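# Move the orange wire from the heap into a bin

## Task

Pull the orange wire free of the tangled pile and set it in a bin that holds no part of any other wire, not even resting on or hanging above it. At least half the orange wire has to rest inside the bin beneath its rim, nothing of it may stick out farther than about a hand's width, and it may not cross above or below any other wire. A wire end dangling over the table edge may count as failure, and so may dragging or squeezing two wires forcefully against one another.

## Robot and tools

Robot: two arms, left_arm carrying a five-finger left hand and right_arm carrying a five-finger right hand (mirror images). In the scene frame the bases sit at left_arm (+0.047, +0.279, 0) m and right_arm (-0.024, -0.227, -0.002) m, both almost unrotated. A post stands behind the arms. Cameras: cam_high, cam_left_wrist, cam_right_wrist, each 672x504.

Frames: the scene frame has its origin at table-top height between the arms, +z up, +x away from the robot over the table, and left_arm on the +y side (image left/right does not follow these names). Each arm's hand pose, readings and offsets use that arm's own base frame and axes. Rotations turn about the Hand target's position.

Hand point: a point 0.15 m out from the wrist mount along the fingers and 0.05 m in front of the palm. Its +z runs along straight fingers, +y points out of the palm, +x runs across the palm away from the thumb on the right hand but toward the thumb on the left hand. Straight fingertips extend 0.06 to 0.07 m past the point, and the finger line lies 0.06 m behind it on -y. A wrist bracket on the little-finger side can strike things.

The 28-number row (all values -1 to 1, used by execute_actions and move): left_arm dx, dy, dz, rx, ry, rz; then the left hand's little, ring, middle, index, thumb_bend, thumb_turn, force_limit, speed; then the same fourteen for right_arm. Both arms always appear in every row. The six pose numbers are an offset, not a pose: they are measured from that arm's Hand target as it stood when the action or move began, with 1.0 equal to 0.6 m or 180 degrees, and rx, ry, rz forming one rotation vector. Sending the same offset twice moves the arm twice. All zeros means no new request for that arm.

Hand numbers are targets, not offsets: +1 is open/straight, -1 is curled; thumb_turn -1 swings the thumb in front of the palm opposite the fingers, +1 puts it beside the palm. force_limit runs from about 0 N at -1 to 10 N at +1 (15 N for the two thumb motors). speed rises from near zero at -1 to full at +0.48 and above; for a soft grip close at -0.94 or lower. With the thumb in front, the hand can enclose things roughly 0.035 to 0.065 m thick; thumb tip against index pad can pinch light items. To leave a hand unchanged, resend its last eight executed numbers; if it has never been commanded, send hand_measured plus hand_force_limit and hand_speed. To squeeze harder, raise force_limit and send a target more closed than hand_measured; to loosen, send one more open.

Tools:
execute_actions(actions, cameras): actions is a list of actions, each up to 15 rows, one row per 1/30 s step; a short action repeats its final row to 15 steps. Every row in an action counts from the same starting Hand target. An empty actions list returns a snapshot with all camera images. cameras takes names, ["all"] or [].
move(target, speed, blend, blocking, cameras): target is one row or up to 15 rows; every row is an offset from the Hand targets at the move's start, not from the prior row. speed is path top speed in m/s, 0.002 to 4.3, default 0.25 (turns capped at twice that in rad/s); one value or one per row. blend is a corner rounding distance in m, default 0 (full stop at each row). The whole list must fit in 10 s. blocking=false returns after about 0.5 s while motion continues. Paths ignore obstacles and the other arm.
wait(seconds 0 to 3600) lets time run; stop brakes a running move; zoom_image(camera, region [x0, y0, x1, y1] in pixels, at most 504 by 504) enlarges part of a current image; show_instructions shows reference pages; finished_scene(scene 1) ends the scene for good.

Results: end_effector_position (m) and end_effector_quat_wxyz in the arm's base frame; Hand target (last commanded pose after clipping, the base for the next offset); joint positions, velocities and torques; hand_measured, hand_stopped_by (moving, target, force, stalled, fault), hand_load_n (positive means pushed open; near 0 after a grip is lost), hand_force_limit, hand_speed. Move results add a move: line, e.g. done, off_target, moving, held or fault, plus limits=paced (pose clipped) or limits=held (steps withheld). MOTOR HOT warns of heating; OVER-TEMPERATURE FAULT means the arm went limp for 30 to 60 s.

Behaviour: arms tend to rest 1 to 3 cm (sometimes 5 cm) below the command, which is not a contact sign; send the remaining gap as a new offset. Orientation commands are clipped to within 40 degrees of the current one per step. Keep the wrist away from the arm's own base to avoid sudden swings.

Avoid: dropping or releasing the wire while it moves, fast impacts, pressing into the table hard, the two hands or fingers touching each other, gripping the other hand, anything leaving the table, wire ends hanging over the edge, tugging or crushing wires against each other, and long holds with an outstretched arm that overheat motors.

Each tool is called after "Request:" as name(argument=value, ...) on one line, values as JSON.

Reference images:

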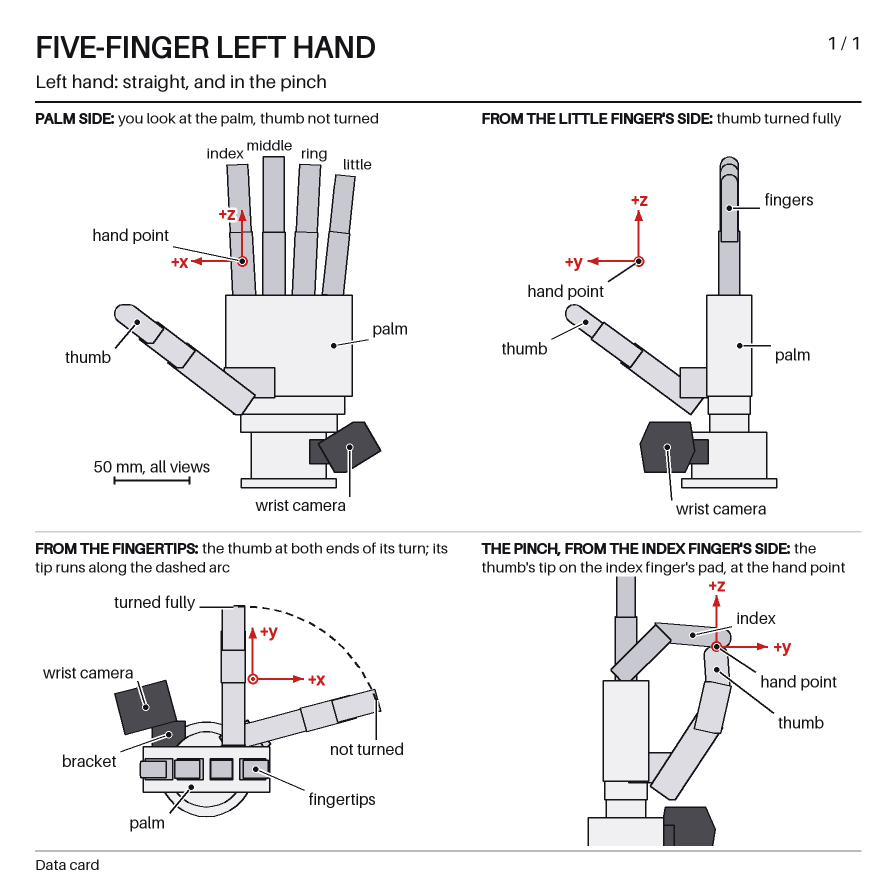

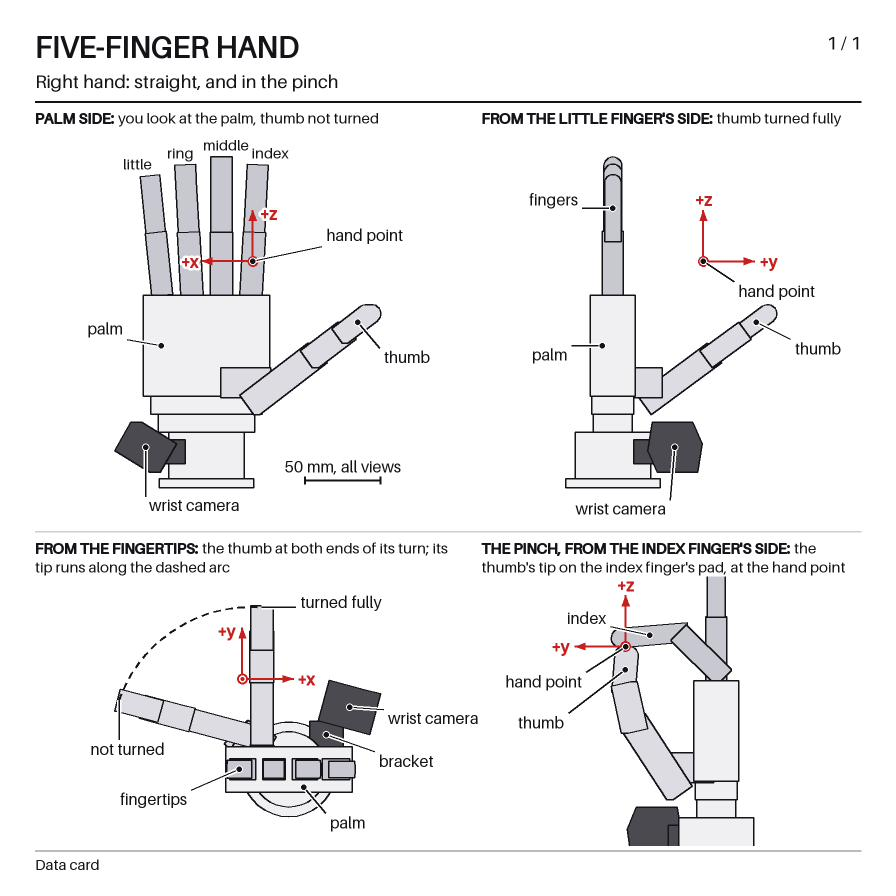

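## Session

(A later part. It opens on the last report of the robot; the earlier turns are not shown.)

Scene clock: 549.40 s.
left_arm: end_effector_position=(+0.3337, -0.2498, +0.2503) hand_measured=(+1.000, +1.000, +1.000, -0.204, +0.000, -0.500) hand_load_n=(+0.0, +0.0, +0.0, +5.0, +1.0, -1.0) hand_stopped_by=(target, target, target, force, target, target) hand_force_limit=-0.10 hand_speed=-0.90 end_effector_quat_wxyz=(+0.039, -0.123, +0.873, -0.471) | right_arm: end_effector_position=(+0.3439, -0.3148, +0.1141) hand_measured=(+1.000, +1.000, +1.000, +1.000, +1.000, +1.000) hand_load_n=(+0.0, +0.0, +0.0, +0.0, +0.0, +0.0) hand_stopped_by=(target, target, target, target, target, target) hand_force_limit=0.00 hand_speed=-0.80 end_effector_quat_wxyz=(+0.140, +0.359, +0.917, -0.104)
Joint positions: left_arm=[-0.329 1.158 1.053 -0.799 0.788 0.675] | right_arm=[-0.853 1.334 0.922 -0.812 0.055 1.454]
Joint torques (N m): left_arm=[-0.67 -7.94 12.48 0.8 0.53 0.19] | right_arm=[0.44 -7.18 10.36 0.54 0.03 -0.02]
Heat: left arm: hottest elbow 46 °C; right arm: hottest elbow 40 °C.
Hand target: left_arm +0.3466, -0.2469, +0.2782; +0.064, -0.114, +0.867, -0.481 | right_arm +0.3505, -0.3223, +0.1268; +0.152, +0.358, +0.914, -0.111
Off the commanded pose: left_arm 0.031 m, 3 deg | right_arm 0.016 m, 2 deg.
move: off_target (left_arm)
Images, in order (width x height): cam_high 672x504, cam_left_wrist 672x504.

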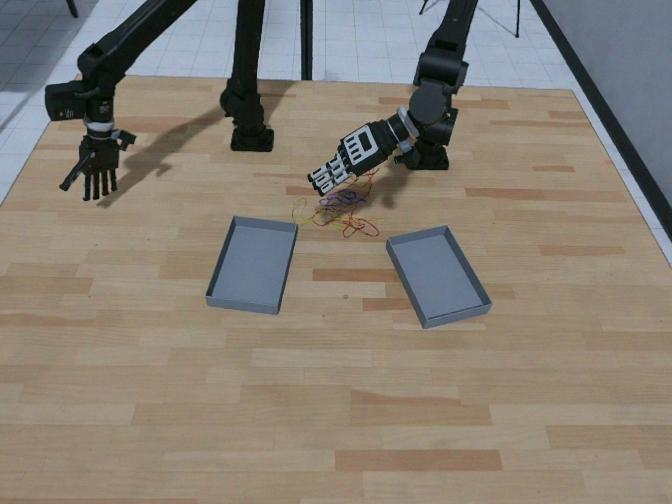

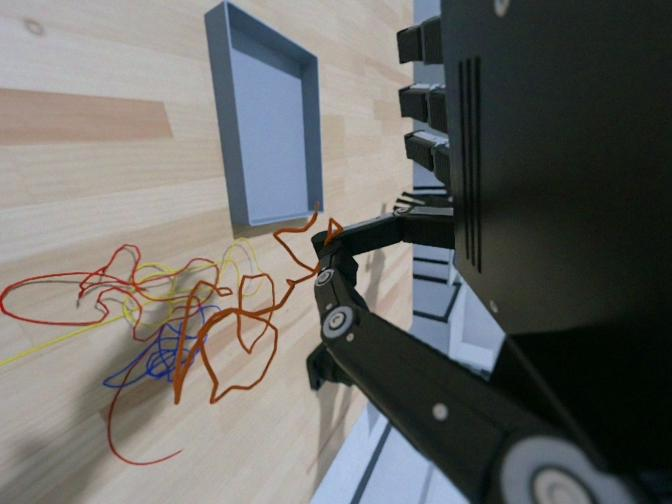

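Request:
move(target=[[0.231,0.353,0,-0.0583,-0.0332,0.1658,1,1,1,-0.6,0,-0.5,-0.1,-0.9,0,0,0,0,0,0,1,1,1,1,1,1,0,-0.8]], speed=0.1, cameras=["cam_left_wrist","cam_high"])

Request:
zoom_image(camera="cam_high", region=[340, 130, 520, 340])

Scene clock: 592.63 s.
left_arm: end_effector_position=(+0.4734, -0.0424, +0.2673) hand_measured=(+1.000, +1.000, +1.000, -0.204, +0.000, -0.500) hand_load_n=(+0.0, +0.0, +0.0, +5.0, +1.5, -0.5) hand_stopped_by=(target, target, target, force, target, target) hand_force_limit=-0.10 hand_speed=-0.90 end_effector_quat_wxyz=(+0.205, -0.315, +0.763, -0.526) | right_arm: end_effector_position=(+0.3439, -0.3148, +0.1141) hand_measured=(+1.000, +1.000, +1.000, +1.000, +1.000, +1.000) hand_load_n=(+0.0, +0.0, +0.0, +0.0, +0.0, +0.0) hand_stopped_by=(target, target, target, target, target, target) hand_force_limit=0.00 hand_speed=-0.80 end_effector_quat_wxyz=(+0.140, +0.359, +0.917, -0.104)
Joint positions: left_arm=[0.242 1.243 1.053 -0.473 0.941 0.542] | right_arm=[-0.853 1.334 0.922 -0.812 0.055 1.454]
Joint torques (N m): left_arm=[-0.97 -7.47 10.67 2.48 0.5 -0.06] | right_arm=[0.56 -7.3 10.36 0.54 0.04 -0.02]
Heat: left arm: hottest elbow 59 °C; right arm: hottest elbow 40 °C.
Hand target: left_arm +0.4852, -0.0350, +0.2782; +0.219, -0.314, +0.757, -0.530 | right_arm +0.3505, -0.3223, +0.1268; +0.152, +0.358, +0.914, -0.111
Off the commanded pose: left_arm 0.018 m, 2 deg | right_arm 0.016 m, 2 deg.
move: off_target (left_arm)
Images, in order (width x height): cam_high 672x504, cam_left_wrist 672x504.

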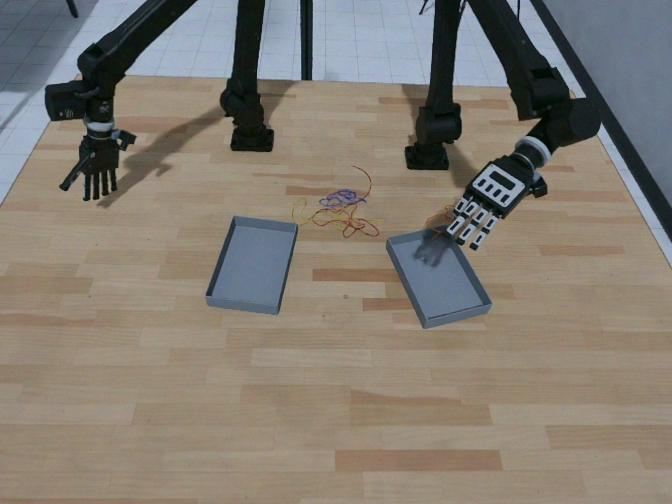

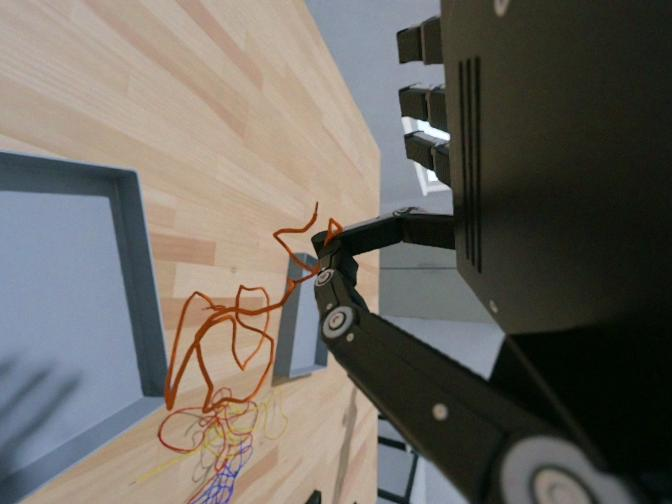

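Scaled by 2.400 from the camera's image (finer frame: 960x720).

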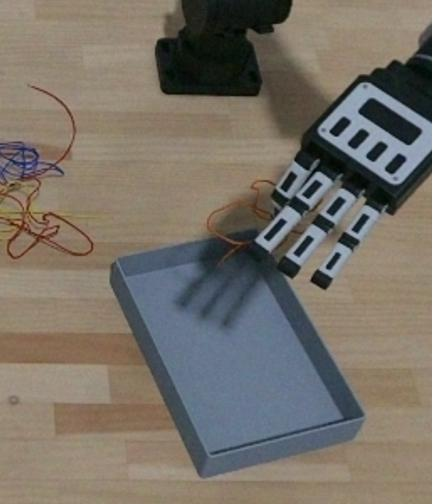

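Request:
move(target=[[-0.042,0.022,-0.197,0,0,0,1,1,1,-0.6,0,-0.5,-0.1,-0.9,0,0,0,0,0,0,1,1,1,1,1,1,0,-0.8]], speed=0.08, cameras=["cam_left_wrist","cam_high"])

Request:
zoom_image(camera="cam_high", region=[370, 180, 520, 340])

Scene clock: 631.23 s.
left_arm: end_effector_position=(+0.4564, -0.0302, +0.1638) hand_measured=(+1.000, +1.000, +1.000, -0.204, +0.000, -0.500) hand_load_n=(+0.0, +0.0, +0.0, +5.0, +1.5, -0.5) hand_stopped_by=(target, target, target, force, target, target) hand_force_limit=-0.10 hand_speed=-0.90 end_effector_quat_wxyz=(+0.209, -0.315, +0.758, -0.531) | right_arm: end_effector_position=(+0.3439, -0.3148, +0.1141) hand_measured=(+1.000, +1.000, +1.000, +1.000, +1.000, +1.000) hand_load_n=(+0.0, +0.0, +0.0, +0.0, -0.5, +0.0) hand_stopped_by=(target, target, target, target, target, target) hand_force_limit=0.00 hand_speed=-0.80 end_effector_quat_wxyz=(+0.140, +0.359, +0.917, -0.104)
Joint positions: left_arm=[0.287 1.306 0.815 -0.186 0.98 0.569] | right_arm=[-0.853 1.334 0.922 -0.812 0.055 1.454]
Joint torques (N m): left_arm=[-0.67 -7.47 7.69 2.54 0.53 0.19] | right_arm=[0.44 -7.12 10.37 0.55 0.04 -0.01]
Heat: left arm: hottest elbow 58 °C; right arm: hottest elbow 40 °C.
Hand target: left_arm +0.4600, -0.0218, +0.1601; +0.219, -0.314, +0.757, -0.530 | right_arm +0.3505, -0.3223, +0.1268; +0.152, +0.358, +0.914, -0.111
Off the commanded pose: left_arm 0.010 m, 1 deg | right_arm 0.016 m, 2 deg.
move: done
Images, in order (width x height): cam_high 672x504, cam_left_wrist 672x504.

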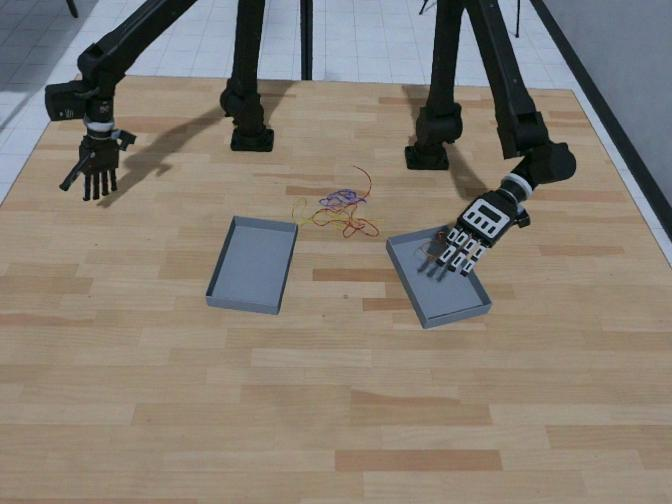

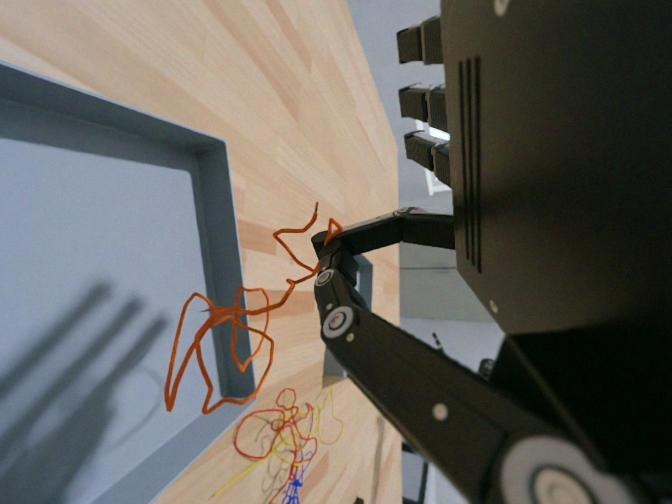

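Scaled by 3.150 from the camera's image (finer frame: 960x720).

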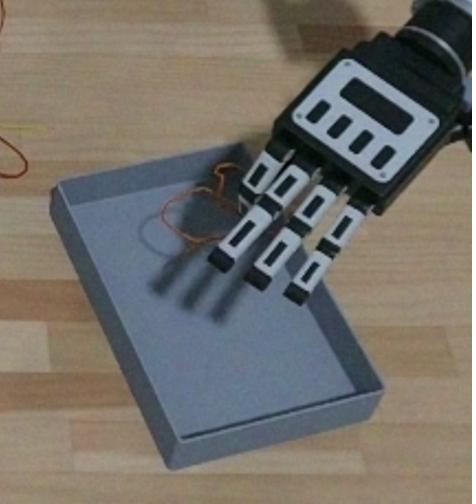

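Request:
move(target=[[0.0,0.0,-0.125,0,0,0,1,1,1,-0.6,0,-0.5,-0.1,-0.9,0,0,0,0,0,0,1,1,1,1,1,1,0,-0.8]], speed=0.06, cameras=["cam_left_wrist","cam_high"])

Request:
zoom_image(camera="cam_high", region=[370, 180, 520, 340])

Scene clock: 641.03 s.
left_arm: end_effector_position=(+0.4579, -0.0297, +0.0891) hand_measured=(+1.000, +1.000, +1.000, -0.204, +0.000, -0.500) hand_load_n=(+0.0, +0.0, +0.0, +5.0, +1.5, -0.5) hand_stopped_by=(target, target, target, force, target, target) hand_force_limit=-0.10 hand_speed=-0.90 end_effector_quat_wxyz=(+0.210, -0.314, +0.759, -0.531) | right_arm: end_effector_position=(+0.3439, -0.3148, +0.1141) hand_measured=(+1.000, +1.000, +1.000, +1.000, +1.000, +1.000) hand_load_n=(+0.0, +0.0, +0.0, +0.0, +0.0, +0.0) hand_stopped_by=(target, target, target, target, target, target) hand_force_limit=0.00 hand_speed=-0.80 end_effector_quat_wxyz=(+0.140, +0.359, +0.917, -0.104)
Joint positions: left_arm=[0.287 1.447 0.714 0.058 0.98 0.572] | right_arm=[-0.853 1.334 0.922 -0.812 0.055 1.454]
Joint torques (N m): left_arm=[-0.67 -8.35 6.54 2.48 0.52 0.17] | right_arm=[0.44 -7.3 10.39 0.57 0.03 -0.02]
Heat: left arm: hottest elbow 54 °C; right arm: hottest elbow 40 °C.
Hand target: left_arm +0.4599, -0.0218, +0.0851; +0.219, -0.313, +0.757, -0.530 | right_arm +0.3505, -0.3223, +0.1268; +0.152, +0.358, +0.914, -0.111
Off the commanded pose: left_arm 0.009 m, 1 deg | right_arm 0.016 m, 2 deg.
move: done
Images, in order (width x height): cam_high 672x504, cam_left_wrist 672x504.

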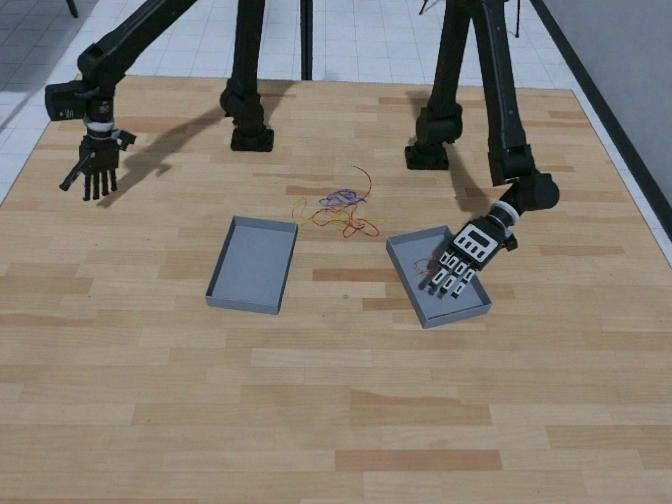

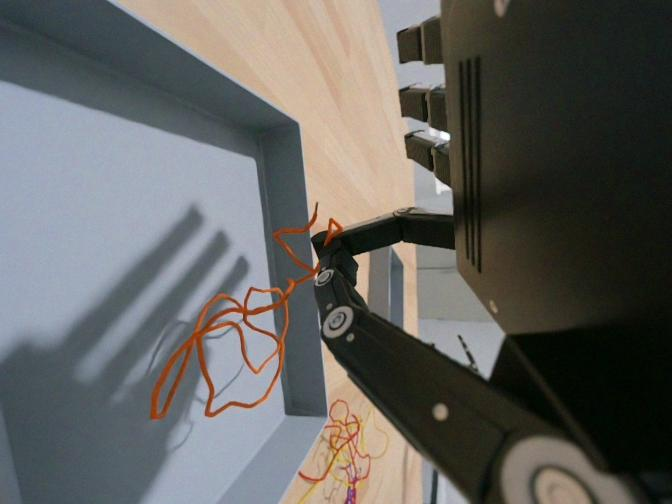

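Scaled by 3.150 from the camera's image (finer frame: 960x720).

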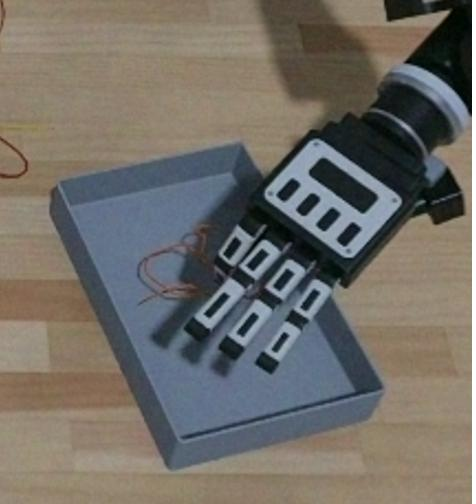

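Request:
move(target=[[0.0,0.0,-0.055,0,0,0,1,1,1,-0.6,0,-0.5,-0.1,-0.9,0,0,0,0,0,0,1,1,1,1,1,1,0,-0.8]], speed=0.04, cameras=["cam_left_wrist","cam_high"])

Request:
zoom_image(camera="cam_high", region=[370, 180, 520, 340])

Request:
zoom_image(camera="cam_left_wrist", region=[110, 130, 430, 450])

Scene clock: 651.37 s.
left_arm: end_effector_position=(+0.4588, -0.0295, +0.0568) hand_measured=(+1.000, +1.000, +1.000, -0.204, +0.000, -0.500) hand_load_n=(+0.0, +0.0, -0.5, +5.5, +1.5, -0.5) hand_stopped_by=(target, target, target, force, target, target) hand_force_limit=-0.10 hand_speed=-0.90 end_effector_quat_wxyz=(+0.211, -0.313, +0.759, -0.531) | right_arm: end_effector_position=(+0.3439, -0.3148, +0.1141) hand_measured=(+1.000, +1.000, +1.000, +1.000, +1.000, +1.000) hand_load_n=(+0.0, +0.0, +0.0, +0.0, +0.0, +0.0) hand_stopped_by=(target, target, target, target, target, target) hand_force_limit=0.00 hand_speed=-0.80 end_effector_quat_wxyz=(+0.140, +0.359, +0.917, -0.104)
Joint positions: left_arm=[0.287 1.526 0.683 0.171 0.98 0.572] | right_arm=[-0.853 1.334 0.922 -0.812 0.055 1.454]
Joint torques (N m): left_arm=[-0.67 -8.7 5.89 2.54 0.52 0.17] | right_arm=[0.44 -7.24 10.39 0.55 0.04 -0.01]
Heat: left arm: hottest elbow 50 °C; right arm: hottest elbow 40 °C.
Hand target: left_arm +0.4599, -0.0218, +0.0519; +0.219, -0.314, +0.757, -0.530 | right_arm +0.3505, -0.3223, +0.1268; +0.152, +0.358, +0.914, -0.111
Off the commanded pose: left_arm 0.009 m, 1 deg | right_arm 0.016 m, 2 deg.
move: done
Images, in order (width x height): cam_high 672x504, cam_left_wrist 672x504.

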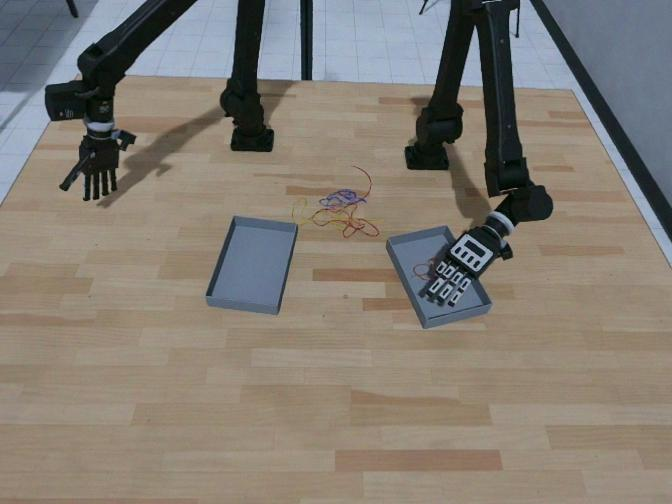

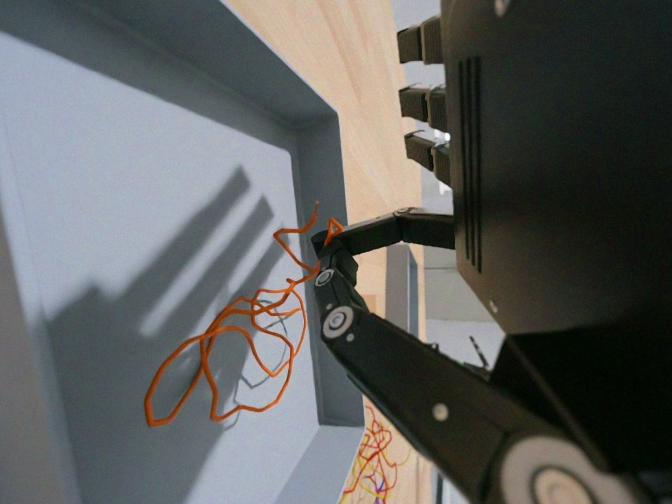

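Scaled by 3.150 from the camera's image (finer frame: 960x720).

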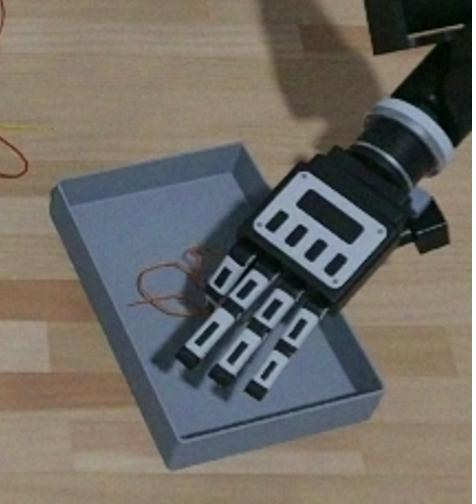

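Scaled by 1.575 from the camera's image (finer frame: 960x720).

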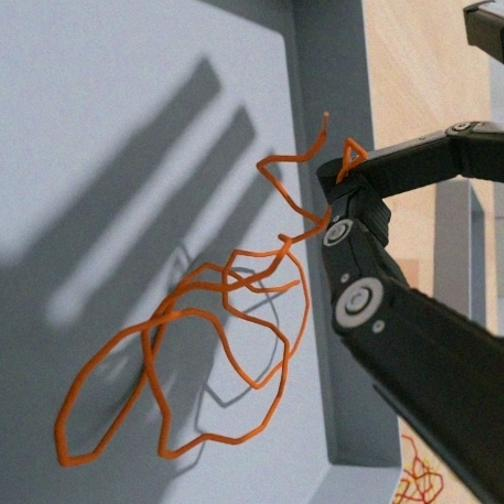

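Request:
move(target=[[0.0,0.0,-0.028,0,0,0,1,1,1,-0.6,0,-0.5,-0.1,-0.9,0,0,0,0,0,0,1,1,1,1,1,1,0,-0.8]], speed=0.03, cameras=["cam_left_wrist","cam_high"])

Request:
zoom_image(camera="cam_left_wrist", region=[110, 130, 430, 450])

Scene clock: 659.13 s.
left_arm: end_effector_position=(+0.4595, -0.0293, +0.0406) hand_measured=(+1.000, +1.000, +1.000, -0.204, +0.000, -0.500) hand_load_n=(+0.0, +0.0, +0.0, +5.0, +1.5, -0.5) hand_stopped_by=(target, target, target, force, target, target) hand_force_limit=-0.10 hand_speed=-0.90 end_effector_quat_wxyz=(+0.212, -0.313, +0.759, -0.531) | right_arm: end_effector_position=(+0.3439, -0.3148, +0.1141) hand_measured=(+1.000, +1.000, +1.000, +1.000, +1.000, +1.000) hand_load_n=(+0.0, +0.0, +0.0, +0.0, +0.0, +0.0) hand_stopped_by=(target, target, target, target, target, target) hand_force_limit=0.00 hand_speed=-0.80 end_effector_quat_wxyz=(+0.140, +0.359, +0.917, -0.104)
Joint positions: left_arm=[0.287 1.571 0.671 0.228 0.98 0.572] | right_arm=[-0.853 1.334 0.922 -0.812 0.055 1.454]
Joint torques (N m): left_arm=[-0.67 -8.94 5.52 2.47 0.52 0.17] | right_arm=[0.44 -7.18 10.35 0.55 0.04 -0.02]
Heat: left arm: hottest elbow 49 °C; right arm: hottest elbow 40 °C.
Hand target: left_arm +0.4600, -0.0218, +0.0352; +0.219, -0.314, +0.757, -0.530 | right_arm +0.3505, -0.3223, +0.1268; +0.152, +0.358, +0.914, -0.111
Off the commanded pose: left_arm 0.009 m, 1 deg | right_arm 0.016 m, 2 deg.
move: done
Images, in order (width x height): cam_high 672x504, cam_left_wrist 672x504.

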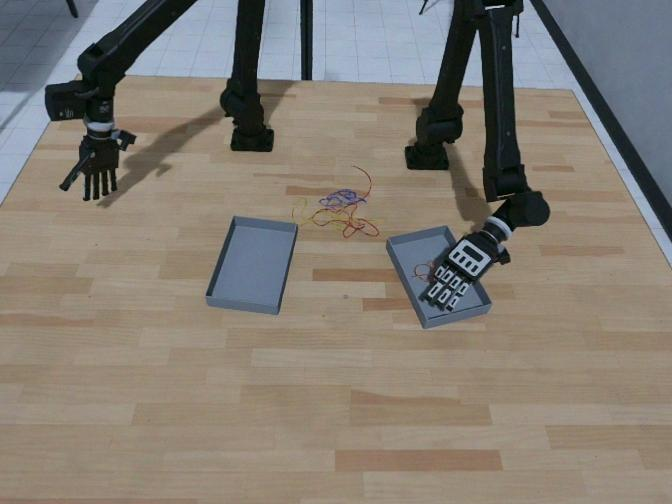

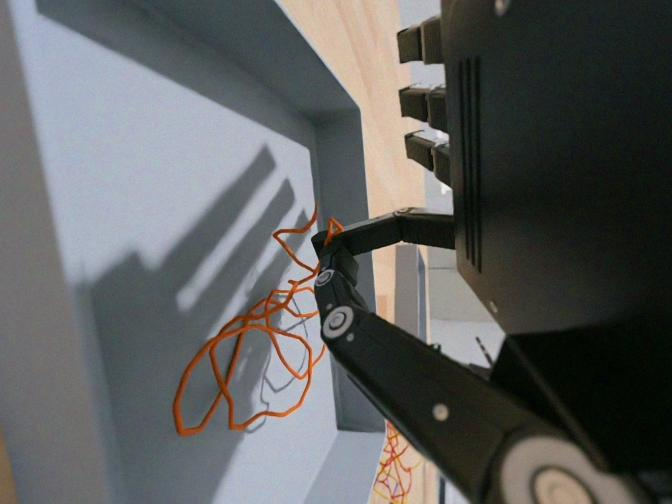

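Scaled by 1.575 from the camera's image (finer frame: 960x720).

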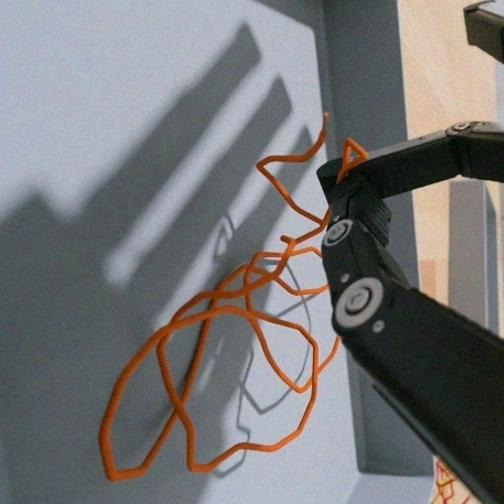

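Request:
move(target=[[0.0,0.0,-0.02,0,0,0,1,1,1,-0.6,0,-0.5,-0.1,-0.9,0,0,0,0,0,0,1,1,1,1,1,1,0,-0.8]], speed=0.03, cameras=["cam_left_wrist"])

Request:
zoom_image(camera="cam_left_wrist", region=[110, 130, 430, 450])

Scene clock: 665.87 s.
left_arm: end_effector_position=(+0.4594, -0.0293, +0.0281) hand_measured=(+1.000, +1.000, +1.000, -0.204, +0.000, -0.500) hand_load_n=(+0.0, +0.0, +0.0, +5.5, +1.0, -0.5) hand_stopped_by=(target, target, target, force, target, target) hand_force_limit=-0.10 hand_speed=-0.90 end_effector_quat_wxyz=(+0.211, -0.313, +0.759, -0.531) | right_arm: end_effector_position=(+0.3439, -0.3148, +0.1141) hand_measured=(+1.000, +1.000, +1.000, +1.000, +1.000, +1.000) hand_load_n=(+0.0, -0.5, +0.0, +0.0, +0.0, +0.0) hand_stopped_by=(target, target, target, target, target, target) hand_force_limit=0.00 hand_speed=-0.80 end_effector_quat_wxyz=(+0.140, +0.359, +0.917, -0.104)
Joint positions: left_arm=[0.287 1.605 0.663 0.269 0.98 0.572] | right_arm=[-0.853 1.334 0.922 -0.812 0.055 1.454]
Joint torques (N m): left_arm=[-0.67 -9.17 5.3 2.41 0.52 0.17] | right_arm=[0.5 -7.18 10.37 0.57 0.04 -0.02]
Heat: left arm: hottest elbow 48 °C; right arm: hottest elbow 40 °C.
Hand target: left_arm +0.4599, -0.0218, +0.0232; +0.219, -0.314, +0.757, -0.530 | right_arm +0.3505, -0.3223, +0.1268; +0.152, +0.358, +0.914, -0.111
Off the commanded pose: left_arm 0.009 m, 1 deg | right_arm 0.016 m, 2 deg.
move: done

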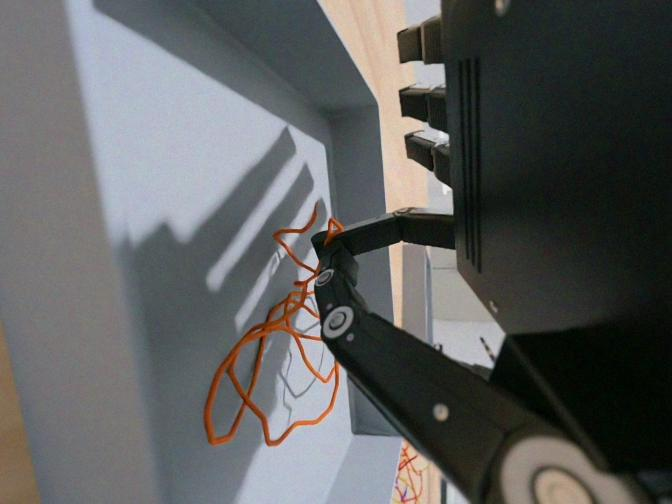

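Scaled by 1.575 from the camera's image (finer frame: 960x720).

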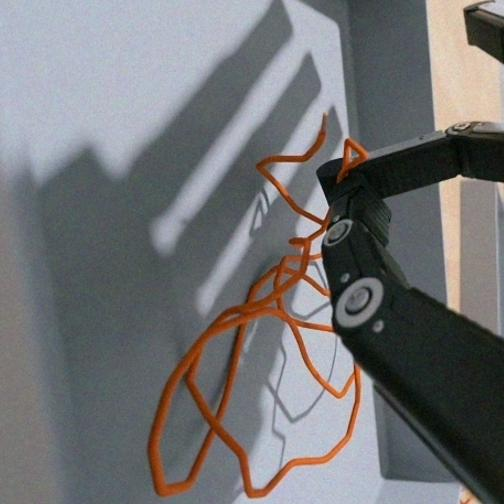

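Request:
move(target=[[0,0,0,0,0,0,1,1,1,0.1,0,-0.5,-0.1,-0.92,0,0,0,0,0,0,1,1,1,1,1,1,0,-0.8],[0,0,0,0,0,0,1,1,1,0.6,0,-0.5,-0.1,-0.6,0,0,0,0,0,0,1,1,1,1,1,1,0,-0.8]], speed=0.03, cameras=["cam_left_wrist"])

Request:
zoom_image(camera="cam_left_wrist", region=[110, 130, 430, 450])

Scene clock: 675.33 s.
left_arm: end_effector_position=(+0.4594, -0.0293, +0.0281) hand_measured=(+1.000, +1.000, +1.000, +0.600, +0.000, -0.500) hand_load_n=(+0.0, +0.0, +0.0, +0.0, +0.0, +0.0) hand_stopped_by=(target, target, target, target, target, target) hand_force_limit=-0.10 hand_speed=-0.60 end_effector_quat_wxyz=(+0.211, -0.313, +0.759, -0.531) | right_arm: end_effector_position=(+0.3439, -0.3148, +0.1141) hand_measured=(+1.000, +1.000, +1.000, +1.000, +1.000, +1.000) hand_load_n=(+0.0, +0.0, +0.0, +0.0, -0.5, +0.0) hand_stopped_by=(target, target, target, target, target, target) hand_force_limit=0.00 hand_speed=-0.80 end_effector_quat_wxyz=(+0.140, +0.359, +0.917, -0.104)
Joint positions: left_arm=[0.287 1.605 0.663 0.269 0.98 0.572] | right_arm=[-0.853 1.334 0.922 -0.812 0.055 1.454]
Joint torques (N m): left_arm=[-0.67 -9.17 5.3 2.47 0.52 0.17] | right_arm=[0.5 -7.24 10.37 0.57 0.03 -0.01]
Heat: left arm: hottest elbow 46 °C; right arm: hottest elbow 40 °C.
Hand target: left_arm +0.4599, -0.0218, +0.0232; +0.219, -0.314, +0.757, -0.530 | right_arm +0.3505, -0.3223, +0.1268; +0.152, +0.358, +0.914, -0.111
Off the commanded pose: left_arm 0.009 m, 1 deg | right_arm 0.016 m, 2 deg.
move: done

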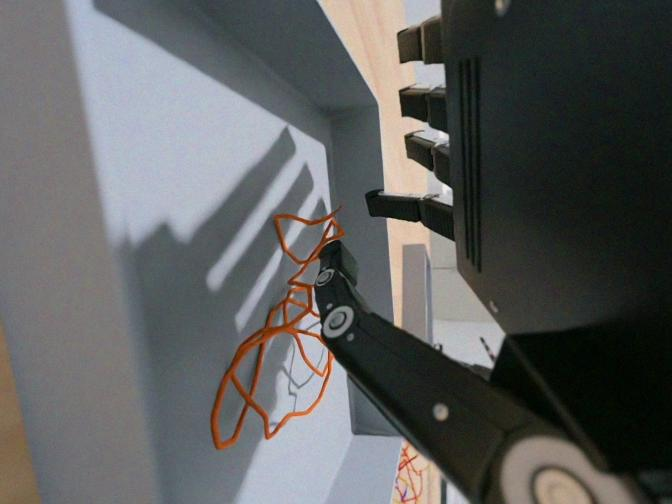

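Scaled by 1.575 from the camera's image (finer frame: 960x720).

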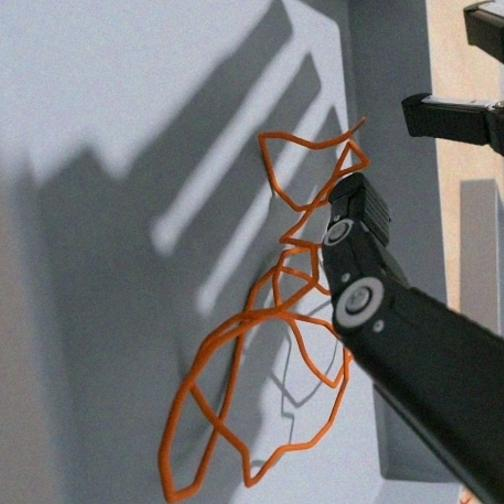

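Request:
move(target=[[0.03,0.015,0.12,0,0,0,1,1,1,0.6,0,-0.5,-0.1,-0.6,0,0,0,0,0,0,1,1,1,1,1,1,0,-0.8]], speed=0.04, cameras=["cam_left_wrist"])

Scene clock: 683.70 s.
left_arm: end_effector_position=(+0.4613, -0.0258, +0.0749) hand_measured=(+1.000, +1.000, +1.000, +0.600, +0.000, -0.500) hand_load_n=(+0.0, +0.0, +0.0, -0.5, +0.0, +0.0) hand_stopped_by=(target, target, target, target, target, target) hand_force_limit=-0.10 hand_speed=-0.60 end_effector_quat_wxyz=(+0.195, -0.325, +0.759, -0.530) | right_arm: end_effector_position=(+0.3439, -0.3148, +0.1141) hand_measured=(+1.000, +1.000, +1.000, +1.000, +1.000, +1.000) hand_load_n=(+0.0, +0.0, +0.0, +0.0, +0.0, +0.0) hand_stopped_by=(target, target, target, target, target, target) hand_force_limit=0.00 hand_speed=-0.80 end_effector_quat_wxyz=(+0.140, +0.359, +0.917, -0.104)
Joint positions: left_arm=[0.294 1.497 0.732 0.049 0.986 0.577] | right_arm=[-0.853 1.334 0.922 -0.812 0.055 1.454]
Joint torques (N m): left_arm=[-0.62 -11.05 9.69 0.95 0.54 0.18] | right_arm=[0.56 -7.12 10.39 0.55 0.04 -0.02]
Heat: left arm: hottest elbow 44 °C; right arm: hottest elbow 41 °C.
Hand target: left_arm +0.4779, -0.0128, +0.0952; +0.219, -0.313, +0.757, -0.530 | right_arm +0.3505, -0.3223, +0.1268; +0.152, +0.358, +0.914, -0.111
Off the commanded pose: left_arm 0.029 m, 3 deg | right_arm 0.016 m, 2 deg.
move: off_target (left_arm)

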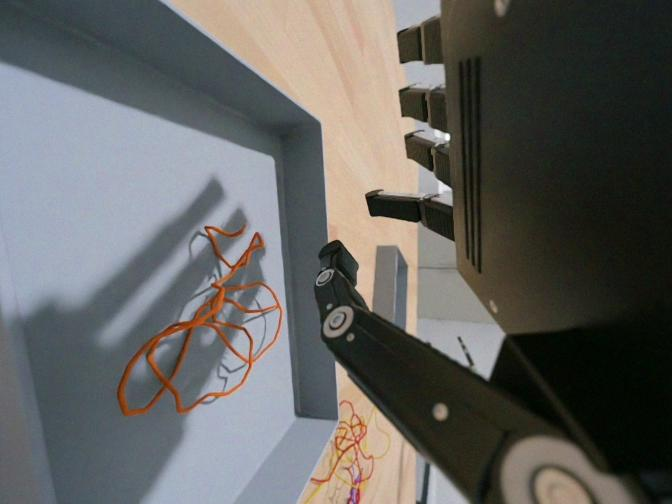

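Clear. Raise and move away, then check.

Request:
move(target=[[-0.05,0.1,0.2,0,0,0,1,1,1,0.6,0,-0.5,-0.1,-0.6,0,0,0,0,0,0,1,1,1,1,1,1,0,-0.8]], speed=0.15, cameras=["all"])

Request:
zoom_image(camera="cam_high", region=[370, 180, 520, 340])

Scene clock: 691.73 s.
left_arm: end_effector_position=(+0.4368, +0.0355, +0.1941) hand_measured=(+1.000, +1.000, +1.000, +0.600, +0.000, -0.500) hand_load_n=(+0.0, +0.0, +0.0, +0.0, +0.0, +0.0) hand_stopped_by=(target, target, target, target, target, target) hand_force_limit=-0.10 hand_speed=-0.60 end_effector_quat_wxyz=(+0.197, -0.325, +0.756, -0.532) | right_arm: end_effector_position=(+0.3439, -0.3148, +0.1141) hand_measured=(+1.000, +1.000, +1.000, +1.000, +1.000, +1.000) hand_load_n=(+0.0, +0.0, +0.0, +0.0, +0.0, +0.0) hand_stopped_by=(target, target, target, target, target, target) hand_force_limit=0.00 hand_speed=-0.80 end_effector_quat_wxyz=(+0.140, +0.359, +0.917, -0.104)
Joint positions: left_arm=[0.465 1.311 0.944 -0.549 1.106 0.811] | right_arm=[-0.853 1.334 0.922 -0.812 0.055 1.454]
Joint torques (N m): left_arm=[-0.91 -9.11 11.56 0.54 0.67 0.15] | right_arm=[0.32 -7.18 10.37 0.54 0.05 -0.02]
Heat: left arm: hottest elbow 45 °C; right arm: hottest elbow 41 °C.
Hand target: left_arm +0.4479, +0.0471, +0.2151; +0.219, -0.314, +0.757, -0.530 | right_arm +0.3505, -0.3223, +0.1268; +0.152, +0.358, +0.914, -0.111
Off the commanded pose: left_arm 0.027 m, 3 deg | right_arm 0.016 m, 2 deg.
move: off_target (left_arm)

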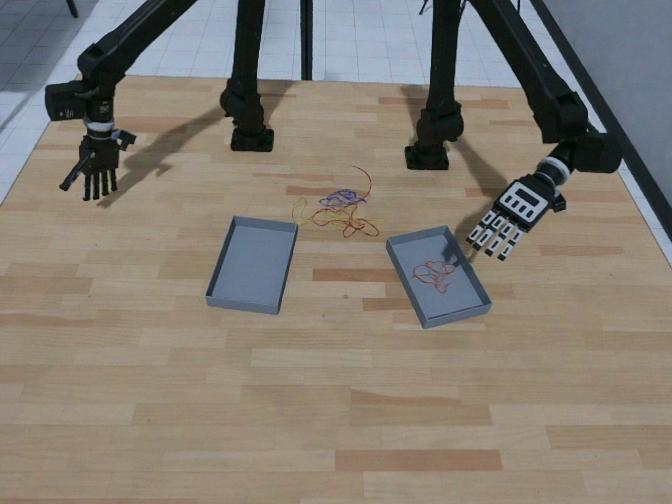

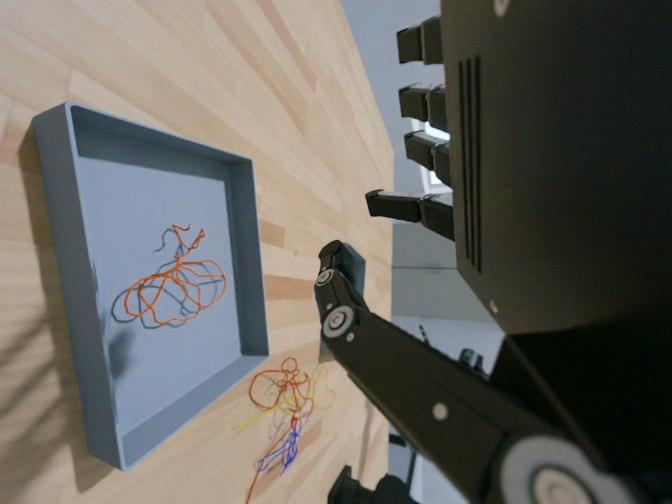

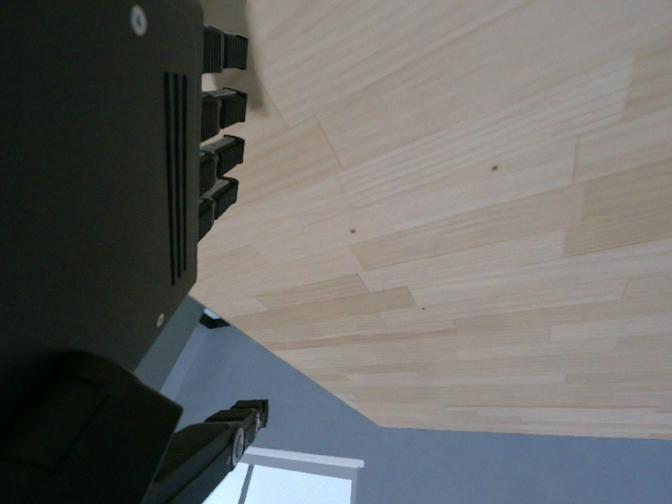

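Scaled by 3.150 from the camera's image (finer frame: 960x720).

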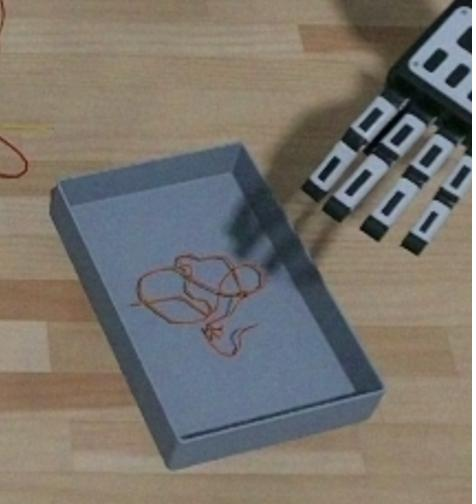

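Request:
finished_scene()

The scene is finished: the task was done.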